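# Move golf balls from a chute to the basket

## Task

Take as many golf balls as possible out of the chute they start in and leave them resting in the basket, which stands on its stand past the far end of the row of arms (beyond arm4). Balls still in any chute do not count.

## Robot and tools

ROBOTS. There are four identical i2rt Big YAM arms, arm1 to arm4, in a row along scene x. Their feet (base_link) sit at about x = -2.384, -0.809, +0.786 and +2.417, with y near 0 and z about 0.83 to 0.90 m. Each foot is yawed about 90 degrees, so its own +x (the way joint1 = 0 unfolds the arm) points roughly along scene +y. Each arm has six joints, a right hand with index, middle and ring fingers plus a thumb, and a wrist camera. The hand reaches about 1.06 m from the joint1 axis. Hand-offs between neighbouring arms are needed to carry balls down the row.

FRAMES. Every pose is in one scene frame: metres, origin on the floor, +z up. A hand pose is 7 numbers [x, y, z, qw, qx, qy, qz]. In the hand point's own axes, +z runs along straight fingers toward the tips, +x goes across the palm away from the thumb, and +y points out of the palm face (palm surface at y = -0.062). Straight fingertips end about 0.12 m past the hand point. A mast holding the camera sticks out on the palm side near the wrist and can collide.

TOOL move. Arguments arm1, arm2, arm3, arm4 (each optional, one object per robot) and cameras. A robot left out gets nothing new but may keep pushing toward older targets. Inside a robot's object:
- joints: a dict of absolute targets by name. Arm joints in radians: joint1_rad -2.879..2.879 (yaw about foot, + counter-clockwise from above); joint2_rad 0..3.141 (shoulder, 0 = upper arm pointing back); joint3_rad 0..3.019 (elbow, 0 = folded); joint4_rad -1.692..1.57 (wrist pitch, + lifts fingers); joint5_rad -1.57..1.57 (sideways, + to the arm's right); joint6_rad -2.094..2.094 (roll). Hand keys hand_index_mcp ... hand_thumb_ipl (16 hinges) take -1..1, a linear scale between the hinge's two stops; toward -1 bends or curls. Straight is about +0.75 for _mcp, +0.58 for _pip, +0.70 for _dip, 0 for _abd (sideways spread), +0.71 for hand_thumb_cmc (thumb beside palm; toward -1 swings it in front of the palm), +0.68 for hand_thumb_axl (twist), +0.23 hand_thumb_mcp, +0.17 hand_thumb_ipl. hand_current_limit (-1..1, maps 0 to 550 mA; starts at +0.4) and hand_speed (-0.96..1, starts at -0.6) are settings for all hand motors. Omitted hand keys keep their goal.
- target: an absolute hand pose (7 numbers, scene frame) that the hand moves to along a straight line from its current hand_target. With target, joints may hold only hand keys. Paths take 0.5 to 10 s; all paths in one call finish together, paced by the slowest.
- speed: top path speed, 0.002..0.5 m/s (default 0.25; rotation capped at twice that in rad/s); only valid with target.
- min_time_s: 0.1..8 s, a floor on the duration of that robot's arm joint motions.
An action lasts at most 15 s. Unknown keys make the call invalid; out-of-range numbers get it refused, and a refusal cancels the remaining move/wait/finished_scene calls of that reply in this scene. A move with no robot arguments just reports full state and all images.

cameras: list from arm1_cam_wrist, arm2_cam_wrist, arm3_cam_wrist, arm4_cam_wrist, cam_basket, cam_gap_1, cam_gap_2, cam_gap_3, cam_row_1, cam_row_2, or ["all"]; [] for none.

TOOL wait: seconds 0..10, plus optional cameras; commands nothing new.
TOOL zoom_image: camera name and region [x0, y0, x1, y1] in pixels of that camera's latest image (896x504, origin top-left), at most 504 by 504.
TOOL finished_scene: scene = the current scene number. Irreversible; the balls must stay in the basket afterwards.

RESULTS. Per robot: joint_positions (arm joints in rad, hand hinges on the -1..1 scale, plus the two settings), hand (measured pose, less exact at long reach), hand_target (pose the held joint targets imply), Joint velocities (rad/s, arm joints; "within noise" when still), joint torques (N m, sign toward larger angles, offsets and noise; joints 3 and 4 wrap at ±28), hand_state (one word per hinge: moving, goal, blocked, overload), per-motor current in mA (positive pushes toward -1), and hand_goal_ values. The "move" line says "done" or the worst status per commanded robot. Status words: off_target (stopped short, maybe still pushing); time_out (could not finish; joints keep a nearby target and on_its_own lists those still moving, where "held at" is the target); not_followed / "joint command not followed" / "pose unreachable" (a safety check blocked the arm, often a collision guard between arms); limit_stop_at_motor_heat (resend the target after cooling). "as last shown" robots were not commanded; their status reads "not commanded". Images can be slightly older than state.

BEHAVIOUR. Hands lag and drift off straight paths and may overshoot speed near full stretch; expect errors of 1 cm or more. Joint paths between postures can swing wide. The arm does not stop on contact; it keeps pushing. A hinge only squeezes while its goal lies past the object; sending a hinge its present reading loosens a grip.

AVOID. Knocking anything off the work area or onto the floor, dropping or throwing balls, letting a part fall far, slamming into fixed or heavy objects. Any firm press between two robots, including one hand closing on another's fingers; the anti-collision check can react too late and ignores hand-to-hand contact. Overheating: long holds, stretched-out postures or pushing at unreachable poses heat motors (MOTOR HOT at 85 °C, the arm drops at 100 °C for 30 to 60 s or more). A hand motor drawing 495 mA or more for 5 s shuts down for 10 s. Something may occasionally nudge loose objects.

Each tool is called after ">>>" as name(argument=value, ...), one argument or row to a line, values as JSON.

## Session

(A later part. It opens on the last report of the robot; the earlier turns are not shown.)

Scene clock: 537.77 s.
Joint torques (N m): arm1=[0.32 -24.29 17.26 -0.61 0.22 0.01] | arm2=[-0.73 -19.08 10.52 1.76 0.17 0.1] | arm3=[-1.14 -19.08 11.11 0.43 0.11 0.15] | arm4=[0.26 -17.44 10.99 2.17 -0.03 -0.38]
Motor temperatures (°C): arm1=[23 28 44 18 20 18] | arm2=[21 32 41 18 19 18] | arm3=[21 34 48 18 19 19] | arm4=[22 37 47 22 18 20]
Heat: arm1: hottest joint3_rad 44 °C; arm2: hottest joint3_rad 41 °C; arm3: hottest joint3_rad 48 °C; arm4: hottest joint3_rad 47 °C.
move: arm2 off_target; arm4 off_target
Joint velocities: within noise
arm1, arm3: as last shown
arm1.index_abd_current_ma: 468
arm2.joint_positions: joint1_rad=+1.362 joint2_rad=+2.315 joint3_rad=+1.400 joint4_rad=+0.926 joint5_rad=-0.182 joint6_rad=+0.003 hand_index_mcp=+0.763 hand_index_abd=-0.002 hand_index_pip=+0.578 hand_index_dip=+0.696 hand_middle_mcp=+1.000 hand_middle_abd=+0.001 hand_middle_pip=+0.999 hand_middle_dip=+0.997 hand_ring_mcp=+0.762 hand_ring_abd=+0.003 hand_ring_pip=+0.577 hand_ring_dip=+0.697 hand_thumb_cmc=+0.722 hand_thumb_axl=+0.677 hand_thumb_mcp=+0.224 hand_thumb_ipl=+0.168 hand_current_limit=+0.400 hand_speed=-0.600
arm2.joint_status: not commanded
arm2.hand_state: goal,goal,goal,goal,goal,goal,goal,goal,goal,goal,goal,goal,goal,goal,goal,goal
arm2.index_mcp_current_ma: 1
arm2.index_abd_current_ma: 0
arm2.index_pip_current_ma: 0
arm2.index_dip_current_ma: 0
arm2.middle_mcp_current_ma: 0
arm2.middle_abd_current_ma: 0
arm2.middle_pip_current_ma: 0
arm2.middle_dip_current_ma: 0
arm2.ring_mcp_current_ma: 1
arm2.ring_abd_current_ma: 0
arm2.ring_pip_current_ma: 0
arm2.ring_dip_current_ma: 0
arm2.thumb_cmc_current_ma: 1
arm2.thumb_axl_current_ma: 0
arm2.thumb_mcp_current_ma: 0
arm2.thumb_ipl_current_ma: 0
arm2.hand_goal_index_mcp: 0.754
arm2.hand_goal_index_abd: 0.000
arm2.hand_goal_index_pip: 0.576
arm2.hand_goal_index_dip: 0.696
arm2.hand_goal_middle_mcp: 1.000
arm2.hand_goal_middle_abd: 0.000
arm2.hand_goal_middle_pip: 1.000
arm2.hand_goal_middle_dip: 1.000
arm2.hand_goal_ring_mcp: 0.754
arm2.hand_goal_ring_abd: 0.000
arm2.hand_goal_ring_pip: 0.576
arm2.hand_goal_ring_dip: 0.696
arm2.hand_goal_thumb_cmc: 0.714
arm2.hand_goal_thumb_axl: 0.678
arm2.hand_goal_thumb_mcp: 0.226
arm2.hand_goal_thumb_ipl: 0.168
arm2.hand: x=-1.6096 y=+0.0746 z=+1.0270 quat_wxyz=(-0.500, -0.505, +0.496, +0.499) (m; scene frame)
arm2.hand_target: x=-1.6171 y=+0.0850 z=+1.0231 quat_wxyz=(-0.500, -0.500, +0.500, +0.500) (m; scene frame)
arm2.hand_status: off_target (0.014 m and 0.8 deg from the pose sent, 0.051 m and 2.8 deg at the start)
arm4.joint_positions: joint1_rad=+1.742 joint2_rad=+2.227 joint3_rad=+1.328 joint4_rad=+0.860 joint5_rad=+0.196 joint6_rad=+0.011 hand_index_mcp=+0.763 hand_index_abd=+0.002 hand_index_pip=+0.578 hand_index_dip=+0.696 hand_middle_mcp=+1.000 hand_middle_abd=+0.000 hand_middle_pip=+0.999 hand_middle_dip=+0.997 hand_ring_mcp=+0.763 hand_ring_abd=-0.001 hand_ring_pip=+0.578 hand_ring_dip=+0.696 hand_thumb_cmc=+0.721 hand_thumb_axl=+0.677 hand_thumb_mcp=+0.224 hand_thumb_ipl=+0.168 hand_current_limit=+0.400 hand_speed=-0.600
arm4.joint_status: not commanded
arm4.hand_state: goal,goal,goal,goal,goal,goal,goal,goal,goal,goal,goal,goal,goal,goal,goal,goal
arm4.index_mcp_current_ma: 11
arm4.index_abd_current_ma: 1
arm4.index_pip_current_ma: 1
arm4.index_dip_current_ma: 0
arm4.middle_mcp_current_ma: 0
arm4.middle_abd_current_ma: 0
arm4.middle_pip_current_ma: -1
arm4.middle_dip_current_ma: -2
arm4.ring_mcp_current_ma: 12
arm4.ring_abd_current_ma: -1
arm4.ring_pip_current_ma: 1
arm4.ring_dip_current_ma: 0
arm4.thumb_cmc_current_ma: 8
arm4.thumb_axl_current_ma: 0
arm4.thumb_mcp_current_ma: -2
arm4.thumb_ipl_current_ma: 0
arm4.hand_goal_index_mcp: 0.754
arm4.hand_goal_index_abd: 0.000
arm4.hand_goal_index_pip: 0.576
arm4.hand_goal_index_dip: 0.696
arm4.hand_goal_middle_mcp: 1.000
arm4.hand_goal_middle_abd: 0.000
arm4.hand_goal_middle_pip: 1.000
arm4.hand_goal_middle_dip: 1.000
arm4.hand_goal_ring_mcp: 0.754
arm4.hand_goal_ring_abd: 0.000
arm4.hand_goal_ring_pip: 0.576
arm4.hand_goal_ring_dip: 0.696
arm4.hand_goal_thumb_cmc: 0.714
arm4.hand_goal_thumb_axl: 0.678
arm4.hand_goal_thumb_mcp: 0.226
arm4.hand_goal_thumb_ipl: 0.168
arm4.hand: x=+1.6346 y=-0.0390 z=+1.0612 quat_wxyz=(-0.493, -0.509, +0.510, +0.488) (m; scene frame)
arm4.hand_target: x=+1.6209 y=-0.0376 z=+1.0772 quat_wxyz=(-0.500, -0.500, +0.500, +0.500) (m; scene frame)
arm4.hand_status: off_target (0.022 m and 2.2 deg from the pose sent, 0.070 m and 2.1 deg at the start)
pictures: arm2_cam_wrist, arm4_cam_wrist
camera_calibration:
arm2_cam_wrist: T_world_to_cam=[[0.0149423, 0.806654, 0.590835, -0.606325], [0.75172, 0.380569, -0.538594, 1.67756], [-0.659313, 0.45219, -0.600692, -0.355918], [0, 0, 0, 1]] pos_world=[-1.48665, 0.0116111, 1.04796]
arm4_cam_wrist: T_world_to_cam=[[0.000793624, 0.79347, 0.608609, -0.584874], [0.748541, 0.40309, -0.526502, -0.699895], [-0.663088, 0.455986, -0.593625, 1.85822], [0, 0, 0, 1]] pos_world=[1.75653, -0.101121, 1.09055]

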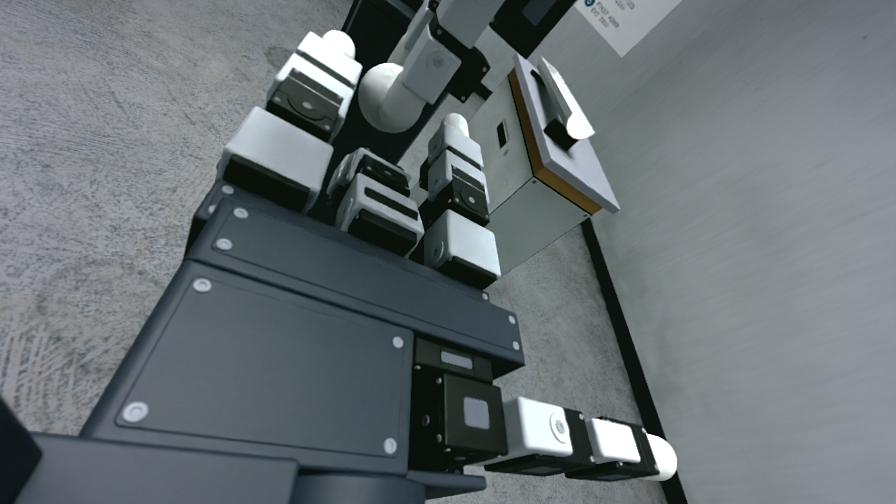

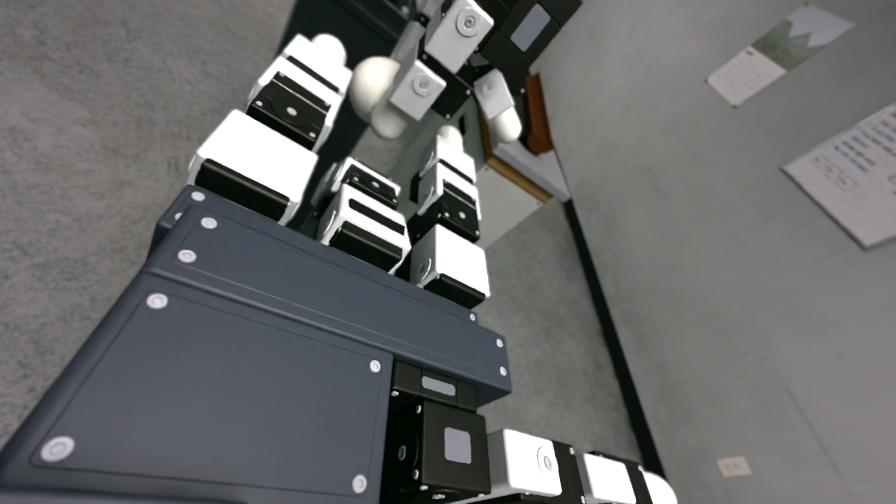

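>>> move(
  arm2={"target":[-1.585,0.085,1.025,-0.5,-0.5,0.5,0.5],"speed":0.08},
  arm4={"joints":{"hand_index_abd":-0.45,"hand_ring_abd":0.46}},
)

>>> move(
  arm2={"target":[-1.611,0.085,1.023,-0.5,-0.5,0.5,0.5],"speed":0.05},
  arm4={"joints":{"hand_current_limit":0.7}},
  cameras=["arm2_cam_wrist"],
)

>>> zoom_image(
  camera="arm2_cam_wrist",
  region=[250, 0, 550, 200],
)

Scene clock: 542.73 s.
Joint torques (N m): arm1=[0.26 -24.23 17.29 -0.59 0.22 0.02] | arm2=[-0.91 -22.36 7.09 3.15 -0.04 0.1] | arm3=[-1.14 -19.08 11.04 0.43 0.14 0.13] | arm4=[0.32 -17.44 10.95 2.15 0.14 -0.39]
Motor temperatures (°C): arm1=[23 28 44 18 20 18] | arm2=[21 32 41 18 19 18] | arm3=[21 34 48 18 19 19] | arm4=[22 36 47 22 18 20]
Heat: arm1: hottest joint3_rad 44 °C; arm2: hottest joint3_rad 41 °C; arm3: hottest joint3_rad 48 °C; arm4: hottest joint3_rad 47 °C.
move: arm2 off_target; arm4 off_target
Joint velocities: within noise
arm1, arm3: as last shown
arm2.joint_positions: joint1_rad=+1.357 joint2_rad=+2.314 joint3_rad=+1.316 joint4_rad=+0.955 joint5_rad=-0.186 joint6_rad=+0.003 hand_index_mcp=+0.763 hand_index_abd=-0.002 hand_index_pip=+0.578 hand_index_dip=+0.696 hand_middle_mcp=+1.000 hand_middle_abd=+0.001 hand_middle_pip=+0.999 hand_middle_dip=+0.997 hand_ring_mcp=+0.762 hand_ring_abd=+0.003 hand_ring_pip=+0.577 hand_ring_dip=+0.697 hand_thumb_cmc=+0.722 hand_thumb_axl=+0.677 hand_thumb_mcp=+0.224 hand_thumb_ipl=+0.168 hand_current_limit=+0.400 hand_speed=-0.600
arm2.joint_status: not commanded
arm2.hand_state: goal,goal,goal,goal,goal,goal,goal,goal,goal,goal,goal,goal,goal,goal,goal,goal
arm2.index_mcp_current_ma: 1
arm2.index_abd_current_ma: 0
arm2.index_pip_current_ma: 0
arm2.index_dip_current_ma: 0
arm2.middle_mcp_current_ma: 0
arm2.middle_abd_current_ma: 0
arm2.middle_pip_current_ma: 0
arm2.middle_dip_current_ma: 0
arm2.ring_mcp_current_ma: 1
arm2.ring_abd_current_ma: 0
arm2.ring_pip_current_ma: 0
arm2.ring_dip_current_ma: 0
arm2.thumb_cmc_current_ma: 1
arm2.thumb_axl_current_ma: 0
arm2.thumb_mcp_current_ma: 0
arm2.thumb_ipl_current_ma: 0
arm2.hand_goal_index_mcp: 0.754
arm2.hand_goal_index_abd: 0.000
arm2.hand_goal_index_pip: 0.576
arm2.hand_goal_index_dip: 0.696
arm2.hand_goal_middle_mcp: 1.000
arm2.hand_goal_middle_abd: 0.000
arm2.hand_goal_middle_pip: 1.000
arm2.hand_goal_middle_dip: 1.000
arm2.hand_goal_ring_mcp: 0.754
arm2.hand_goal_ring_abd: 0.000
arm2.hand_goal_ring_pip: 0.576
arm2.hand_goal_ring_dip: 0.696
arm2.hand_goal_thumb_cmc: 0.714
arm2.hand_goal_thumb_axl: 0.678
arm2.hand_goal_thumb_mcp: 0.226
arm2.hand_goal_thumb_ipl: 0.168
arm2.hand: x=-1.5872 y=+0.0743 z=+0.9955 quat_wxyz=(-0.489, -0.516, +0.511, +0.483) (m; scene frame)
arm2.hand_target: x=-1.5850 y=+0.0847 z=+1.0247 quat_wxyz=(-0.500, -0.500, +0.500, +0.500) (m; scene frame)
arm2.hand_status: off_target (0.031 m and 3.2 deg from the pose sent, 0.027 m and 0.8 deg at the start)
arm3.joint_positions: joint1_rad=-1.500 joint2_rad=+2.223 joint3_rad=+2.515 joint4_rad=-1.694 joint5_rad=+0.038 joint6_rad=+1.620 hand_index_mcp=+0.754 hand_index_abd=-0.168 hand_index_pip=+0.576 hand_index_dip=+0.696 hand_middle_mcp=+0.996 hand_middle_abd=+0.001 hand_middle_pip=+0.999 hand_middle_dip=+0.997 hand_ring_mcp=+0.760 hand_ring_abd=+0.166 hand_ring_pip=+0.582 hand_ring_dip=+0.699 hand_thumb_cmc=+0.716 hand_thumb_axl=+0.677 hand_thumb_mcp=+0.224 hand_thumb_ipl=+0.168 hand_current_limit=+0.700 hand_speed=-0.600
arm3.index_pip_current_ma: 1
arm3.middle_mcp_current_ma: -8
arm3.ring_mcp_current_ma: 13
arm3.ring_pip_current_ma: 12
arm3.ring_dip_current_ma: 7
arm3.hand: x=+1.4788 y=-0.1208 z=+1.0796 quat_wxyz=(+0.008, +0.996, +0.020, +0.083) (m; scene frame)
arm3.hand_target: x=+1.4824 y=-0.1152 z=+1.1022 quat_wxyz=(+0.006, +0.994, +0.018, +0.107) (m; scene frame)
arm4.joint_positions: joint1_rad=+1.742 joint2_rad=+2.227 joint3_rad=+1.329 joint4_rad=+0.860 joint5_rad=+0.191 joint6_rad=+0.011 hand_index_mcp=+0.763 hand_index_abd=-0.192 hand_index_pip=+0.578 hand_index_dip=+0.696 hand_middle_mcp=+1.000 hand_middle_abd=+0.000 hand_middle_pip=+0.999 hand_middle_dip=+0.997 hand_ring_mcp=+0.763 hand_ring_abd=+0.152 hand_ring_pip=+0.577 hand_ring_dip=+0.696 hand_thumb_cmc=+0.721 hand_thumb_axl=+0.677 hand_thumb_mcp=+0.224 hand_thumb_ipl=+0.168 hand_current_limit=+0.400 hand_speed=-0.600
arm4.joint_status: hand_index_abd off_target (ended at -0.192, target -0.450); hand_ring_abd off_target (ended at +0.152, target +0.460)
arm4.hand_state: goal,blocked,goal,goal,goal,goal,goal,goal,goal,blocked,goal,goal,goal,goal,goal,goal
arm4.index_mcp_current_ma: 12
arm4.index_abd_current_ma: 385
arm4.index_pip_current_ma: 1
arm4.index_dip_current_ma: 0
arm4.middle_mcp_current_ma: 0
arm4.middle_abd_current_ma: 0
arm4.middle_pip_current_ma: -1
arm4.middle_dip_current_ma: -2
arm4.ring_mcp_current_ma: 11
arm4.ring_abd_current_ma: -385
arm4.ring_pip_current_ma: 1
arm4.ring_dip_current_ma: 0
arm4.thumb_cmc_current_ma: 8
arm4.thumb_axl_current_ma: 0
arm4.thumb_mcp_current_ma: -2
arm4.thumb_ipl_current_ma: 0
arm4.hand_goal_index_mcp: 0.754
arm4.hand_goal_index_abd: -0.450
arm4.hand_goal_index_pip: 0.576
arm4.hand_goal_index_dip: 0.696
arm4.hand_goal_middle_mcp: 1.000
arm4.hand_goal_middle_abd: 0.000
arm4.hand_goal_middle_pip: 1.000
arm4.hand_goal_middle_dip: 1.000
arm4.hand_goal_ring_mcp: 0.754
arm4.hand_goal_ring_abd: 0.460
arm4.hand_goal_ring_pip: 0.576
arm4.hand_goal_ring_dip: 0.696
arm4.hand_goal_thumb_cmc: 0.714
arm4.hand_goal_thumb_axl: 0.678
arm4.hand_goal_thumb_mcp: 0.226
arm4.hand_goal_thumb_ipl: 0.168
arm4.hand: x=+1.6343 y=-0.0401 z=+1.0617 quat_wxyz=(-0.495, -0.510, +0.508, +0.487) (m; scene frame)
arm4.hand_target: x=+1.6209 y=-0.0377 z=+1.0773 quat_wxyz=(-0.500, -0.500, +0.500, +0.500) (m; scene frame)
arm4.hand_status: not commanded
pictures: none

Scene clock: 543.90 s.
Joint torques (N m): arm1=[0.26 -24.18 17.26 -0.61 0.22 0.01] | arm2=[-0.5 -20.19 9.91 1.74 0.19 0.11] | arm3=[-1.14 -19.08 11.06 0.44 0.14 0.13] | arm4=[0.32 -17.49 10.91 2.17 0.14 -0.39]
Motor temperatures (°C): arm1=[23 28 44 18 20 18] | arm2=[21 32 41 18 19 18] | arm3=[21 35 48 18 19 19] | arm4=[22 36 46 22 18 20]
Heat: arm1: hottest joint3_rad 44 °C; arm2: hottest joint3_rad 41 °C; arm3: hottest joint3_rad 48 °C; arm4: hottest joint3_rad 46 °C.
move: arm2 off_target; arm4 done
Joint velocities: within noise
arm1, arm3: as last shown
arm2.joint_positions: joint1_rad=+1.357 joint2_rad=+2.314 joint3_rad=+1.381 joint4_rad=+0.939 joint5_rad=-0.185 joint6_rad=+0.003 hand_index_mcp=+0.763 hand_index_abd=-0.002 hand_index_pip=+0.578 hand_index_dip=+0.696 hand_middle_mcp=+1.000 hand_middle_abd=+0.001 hand_middle_pip=+0.999 hand_middle_dip=+0.997 hand_ring_mcp=+0.762 hand_ring_abd=+0.003 hand_ring_pip=+0.577 hand_ring_dip=+0.697 hand_thumb_cmc=+0.722 hand_thumb_axl=+0.677 hand_thumb_mcp=+0.224 hand_thumb_ipl=+0.168 hand_current_limit=+0.400 hand_speed=-0.600
arm2.joint_status: not commanded
arm2.hand_state: goal,goal,goal,goal,goal,goal,goal,goal,goal,goal,goal,goal,goal,goal,goal,goal
arm2.index_mcp_current_ma: 1
arm2.index_abd_current_ma: 0
arm2.index_pip_current_ma: 0
arm2.index_dip_current_ma: 0
arm2.middle_mcp_current_ma: 0
arm2.middle_abd_current_ma: 0
arm2.middle_pip_current_ma: 0
arm2.middle_dip_current_ma: 0
arm2.ring_mcp_current_ma: 1
arm2.ring_abd_current_ma: 0
arm2.ring_pip_current_ma: 0
arm2.ring_dip_current_ma: 0
arm2.thumb_cmc_current_ma: 1
arm2.thumb_axl_current_ma: 0
arm2.thumb_mcp_current_ma: 0
arm2.thumb_ipl_current_ma: 0
arm2.hand_goal_index_mcp: 0.754
arm2.hand_goal_index_abd: 0.000
arm2.hand_goal_index_pip: 0.576
arm2.hand_goal_index_dip: 0.696
arm2.hand_goal_middle_mcp: 1.000
arm2.hand_goal_middle_abd: 0.000
arm2.hand_goal_middle_pip: 1.000
arm2.hand_goal_middle_dip: 1.000
arm2.hand_goal_ring_mcp: 0.754
arm2.hand_goal_ring_abd: 0.000
arm2.hand_goal_ring_pip: 0.576
arm2.hand_goal_ring_dip: 0.696
arm2.hand_goal_thumb_cmc: 0.714
arm2.hand_goal_thumb_axl: 0.678
arm2.hand_goal_thumb_mcp: 0.226
arm2.hand_goal_thumb_ipl: 0.168
arm2.hand: x=-1.6039 y=+0.0772 z=+1.0217 quat_wxyz=(-0.499, -0.506, +0.498, +0.497) (m; scene frame)
arm2.hand_target: x=-1.6105 y=+0.0848 z=+1.0232 quat_wxyz=(-0.500, -0.500, +0.500, +0.500) (m; scene frame)
arm2.hand_status: off_target (0.011 m and 0.8 deg from the pose sent, 0.038 m and 3.2 deg at the start)
arm3.joint_positions: joint1_rad=-1.500 joint2_rad=+2.223 joint3_rad=+2.515 joint4_rad=-1.694 joint5_rad=+0.038 joint6_rad=+1.621 hand_index_mcp=+0.754 hand_index_abd=-0.168 hand_index_pip=+0.576 hand_index_dip=+0.696 hand_middle_mcp=+0.996 hand_middle_abd=+0.001 hand_middle_pip=+0.999 hand_middle_dip=+0.997 hand_ring_mcp=+0.760 hand_ring_abd=+0.166 hand_ring_pip=+0.582 hand_ring_dip=+0.699 hand_thumb_cmc=+0.716 hand_thumb_axl=+0.677 hand_thumb_mcp=+0.224 hand_thumb_ipl=+0.168 hand_current_limit=+0.700 hand_speed=-0.600
arm3.hand_target: x=+1.4823 y=-0.1152 z=+1.1022 quat_wxyz=(+0.006, +0.994, +0.018, +0.107) (m; scene frame)
arm4.joint_positions: joint1_rad=+1.742 joint2_rad=+2.227 joint3_rad=+1.329 joint4_rad=+0.860 joint5_rad=+0.191 joint6_rad=+0.011 hand_index_mcp=+0.763 hand_index_abd=-0.194 hand_index_pip=+0.578 hand_index_dip=+0.696 hand_middle_mcp=+1.000 hand_middle_abd=+0.000 hand_middle_pip=+0.999 hand_middle_dip=+0.997 hand_ring_mcp=+0.763 hand_ring_abd=+0.152 hand_ring_pip=+0.577 hand_ring_dip=+0.696 hand_thumb_cmc=+0.721 hand_thumb_axl=+0.677 hand_thumb_mcp=+0.224 hand_thumb_ipl=+0.168 hand_current_limit=+0.700 hand_speed=-0.600
arm4.joint_status: all done
arm4.hand_state: goal,blocked,goal,goal,goal,goal,goal,goal,goal,blocked,goal,goal,goal,goal,goal,goal
arm4.index_mcp_current_ma: 12
arm4.index_abd_current_ma: 467
arm4.index_pip_current_ma: 1
arm4.index_dip_current_ma: 0
arm4.middle_mcp_current_ma: 0
arm4.middle_abd_current_ma: 0
arm4.middle_pip_current_ma: -1
arm4.middle_dip_current_ma: -2
arm4.ring_mcp_current_ma: 11
arm4.ring_abd_current_ma: -467
arm4.ring_pip_current_ma: 1
arm4.ring_dip_current_ma: 0
arm4.thumb_cmc_current_ma: 8
arm4.thumb_axl_current_ma: 0
arm4.thumb_mcp_current_ma: -2
arm4.thumb_ipl_current_ma: 0
arm4.hand_goal_index_mcp: 0.754
arm4.hand_goal_index_abd: -0.450
arm4.hand_goal_index_pip: 0.576
arm4.hand_goal_index_dip: 0.696
arm4.hand_goal_middle_mcp: 1.000
arm4.hand_goal_middle_abd: 0.000
arm4.hand_goal_middle_pip: 1.000
arm4.hand_goal_middle_dip: 1.000
arm4.hand_goal_ring_mcp: 0.754
arm4.hand_goal_ring_abd: 0.460
arm4.hand_goal_ring_pip: 0.576
arm4.hand_goal_ring_dip: 0.696
arm4.hand_goal_thumb_cmc: 0.714
arm4.hand_goal_thumb_axl: 0.678
arm4.hand_goal_thumb_mcp: 0.226
arm4.hand_goal_thumb_ipl: 0.168
arm4.hand: x=+1.6343 y=-0.0401 z=+1.0617 quat_wxyz=(-0.495, -0.510, +0.508, +0.487) (m; scene frame)
arm4.hand_target: x=+1.6209 y=-0.0377 z=+1.0773 quat_wxyz=(-0.500, -0.500, +0.500, +0.500) (m; scene frame)
arm4.hand_status: not commanded
pictures: arm2_cam_wrist
camera_calibration:
arm2_cam_wrist: T_world_to_cam=[[0.0134939, 0.807353, 0.589915, -0.606738], [0.755269, 0.378398, -0.535149, 1.67175], [-0.655276, 0.452765, -0.604663, -0.345975], [0, 0, 0, 1]] pos_world=[-1.48115, 0.0139093, 1.04336]

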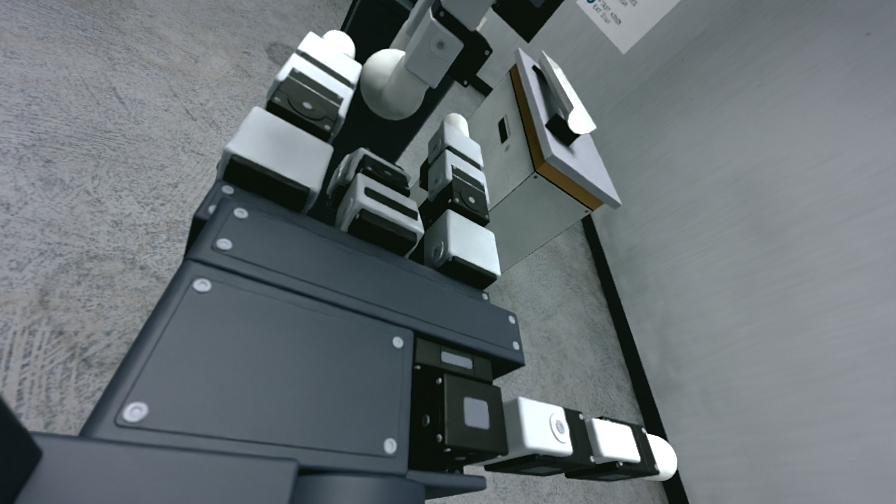

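Scaled by 1.680 from the camera's 896x504 image, which has a finer 1280x720 frame.

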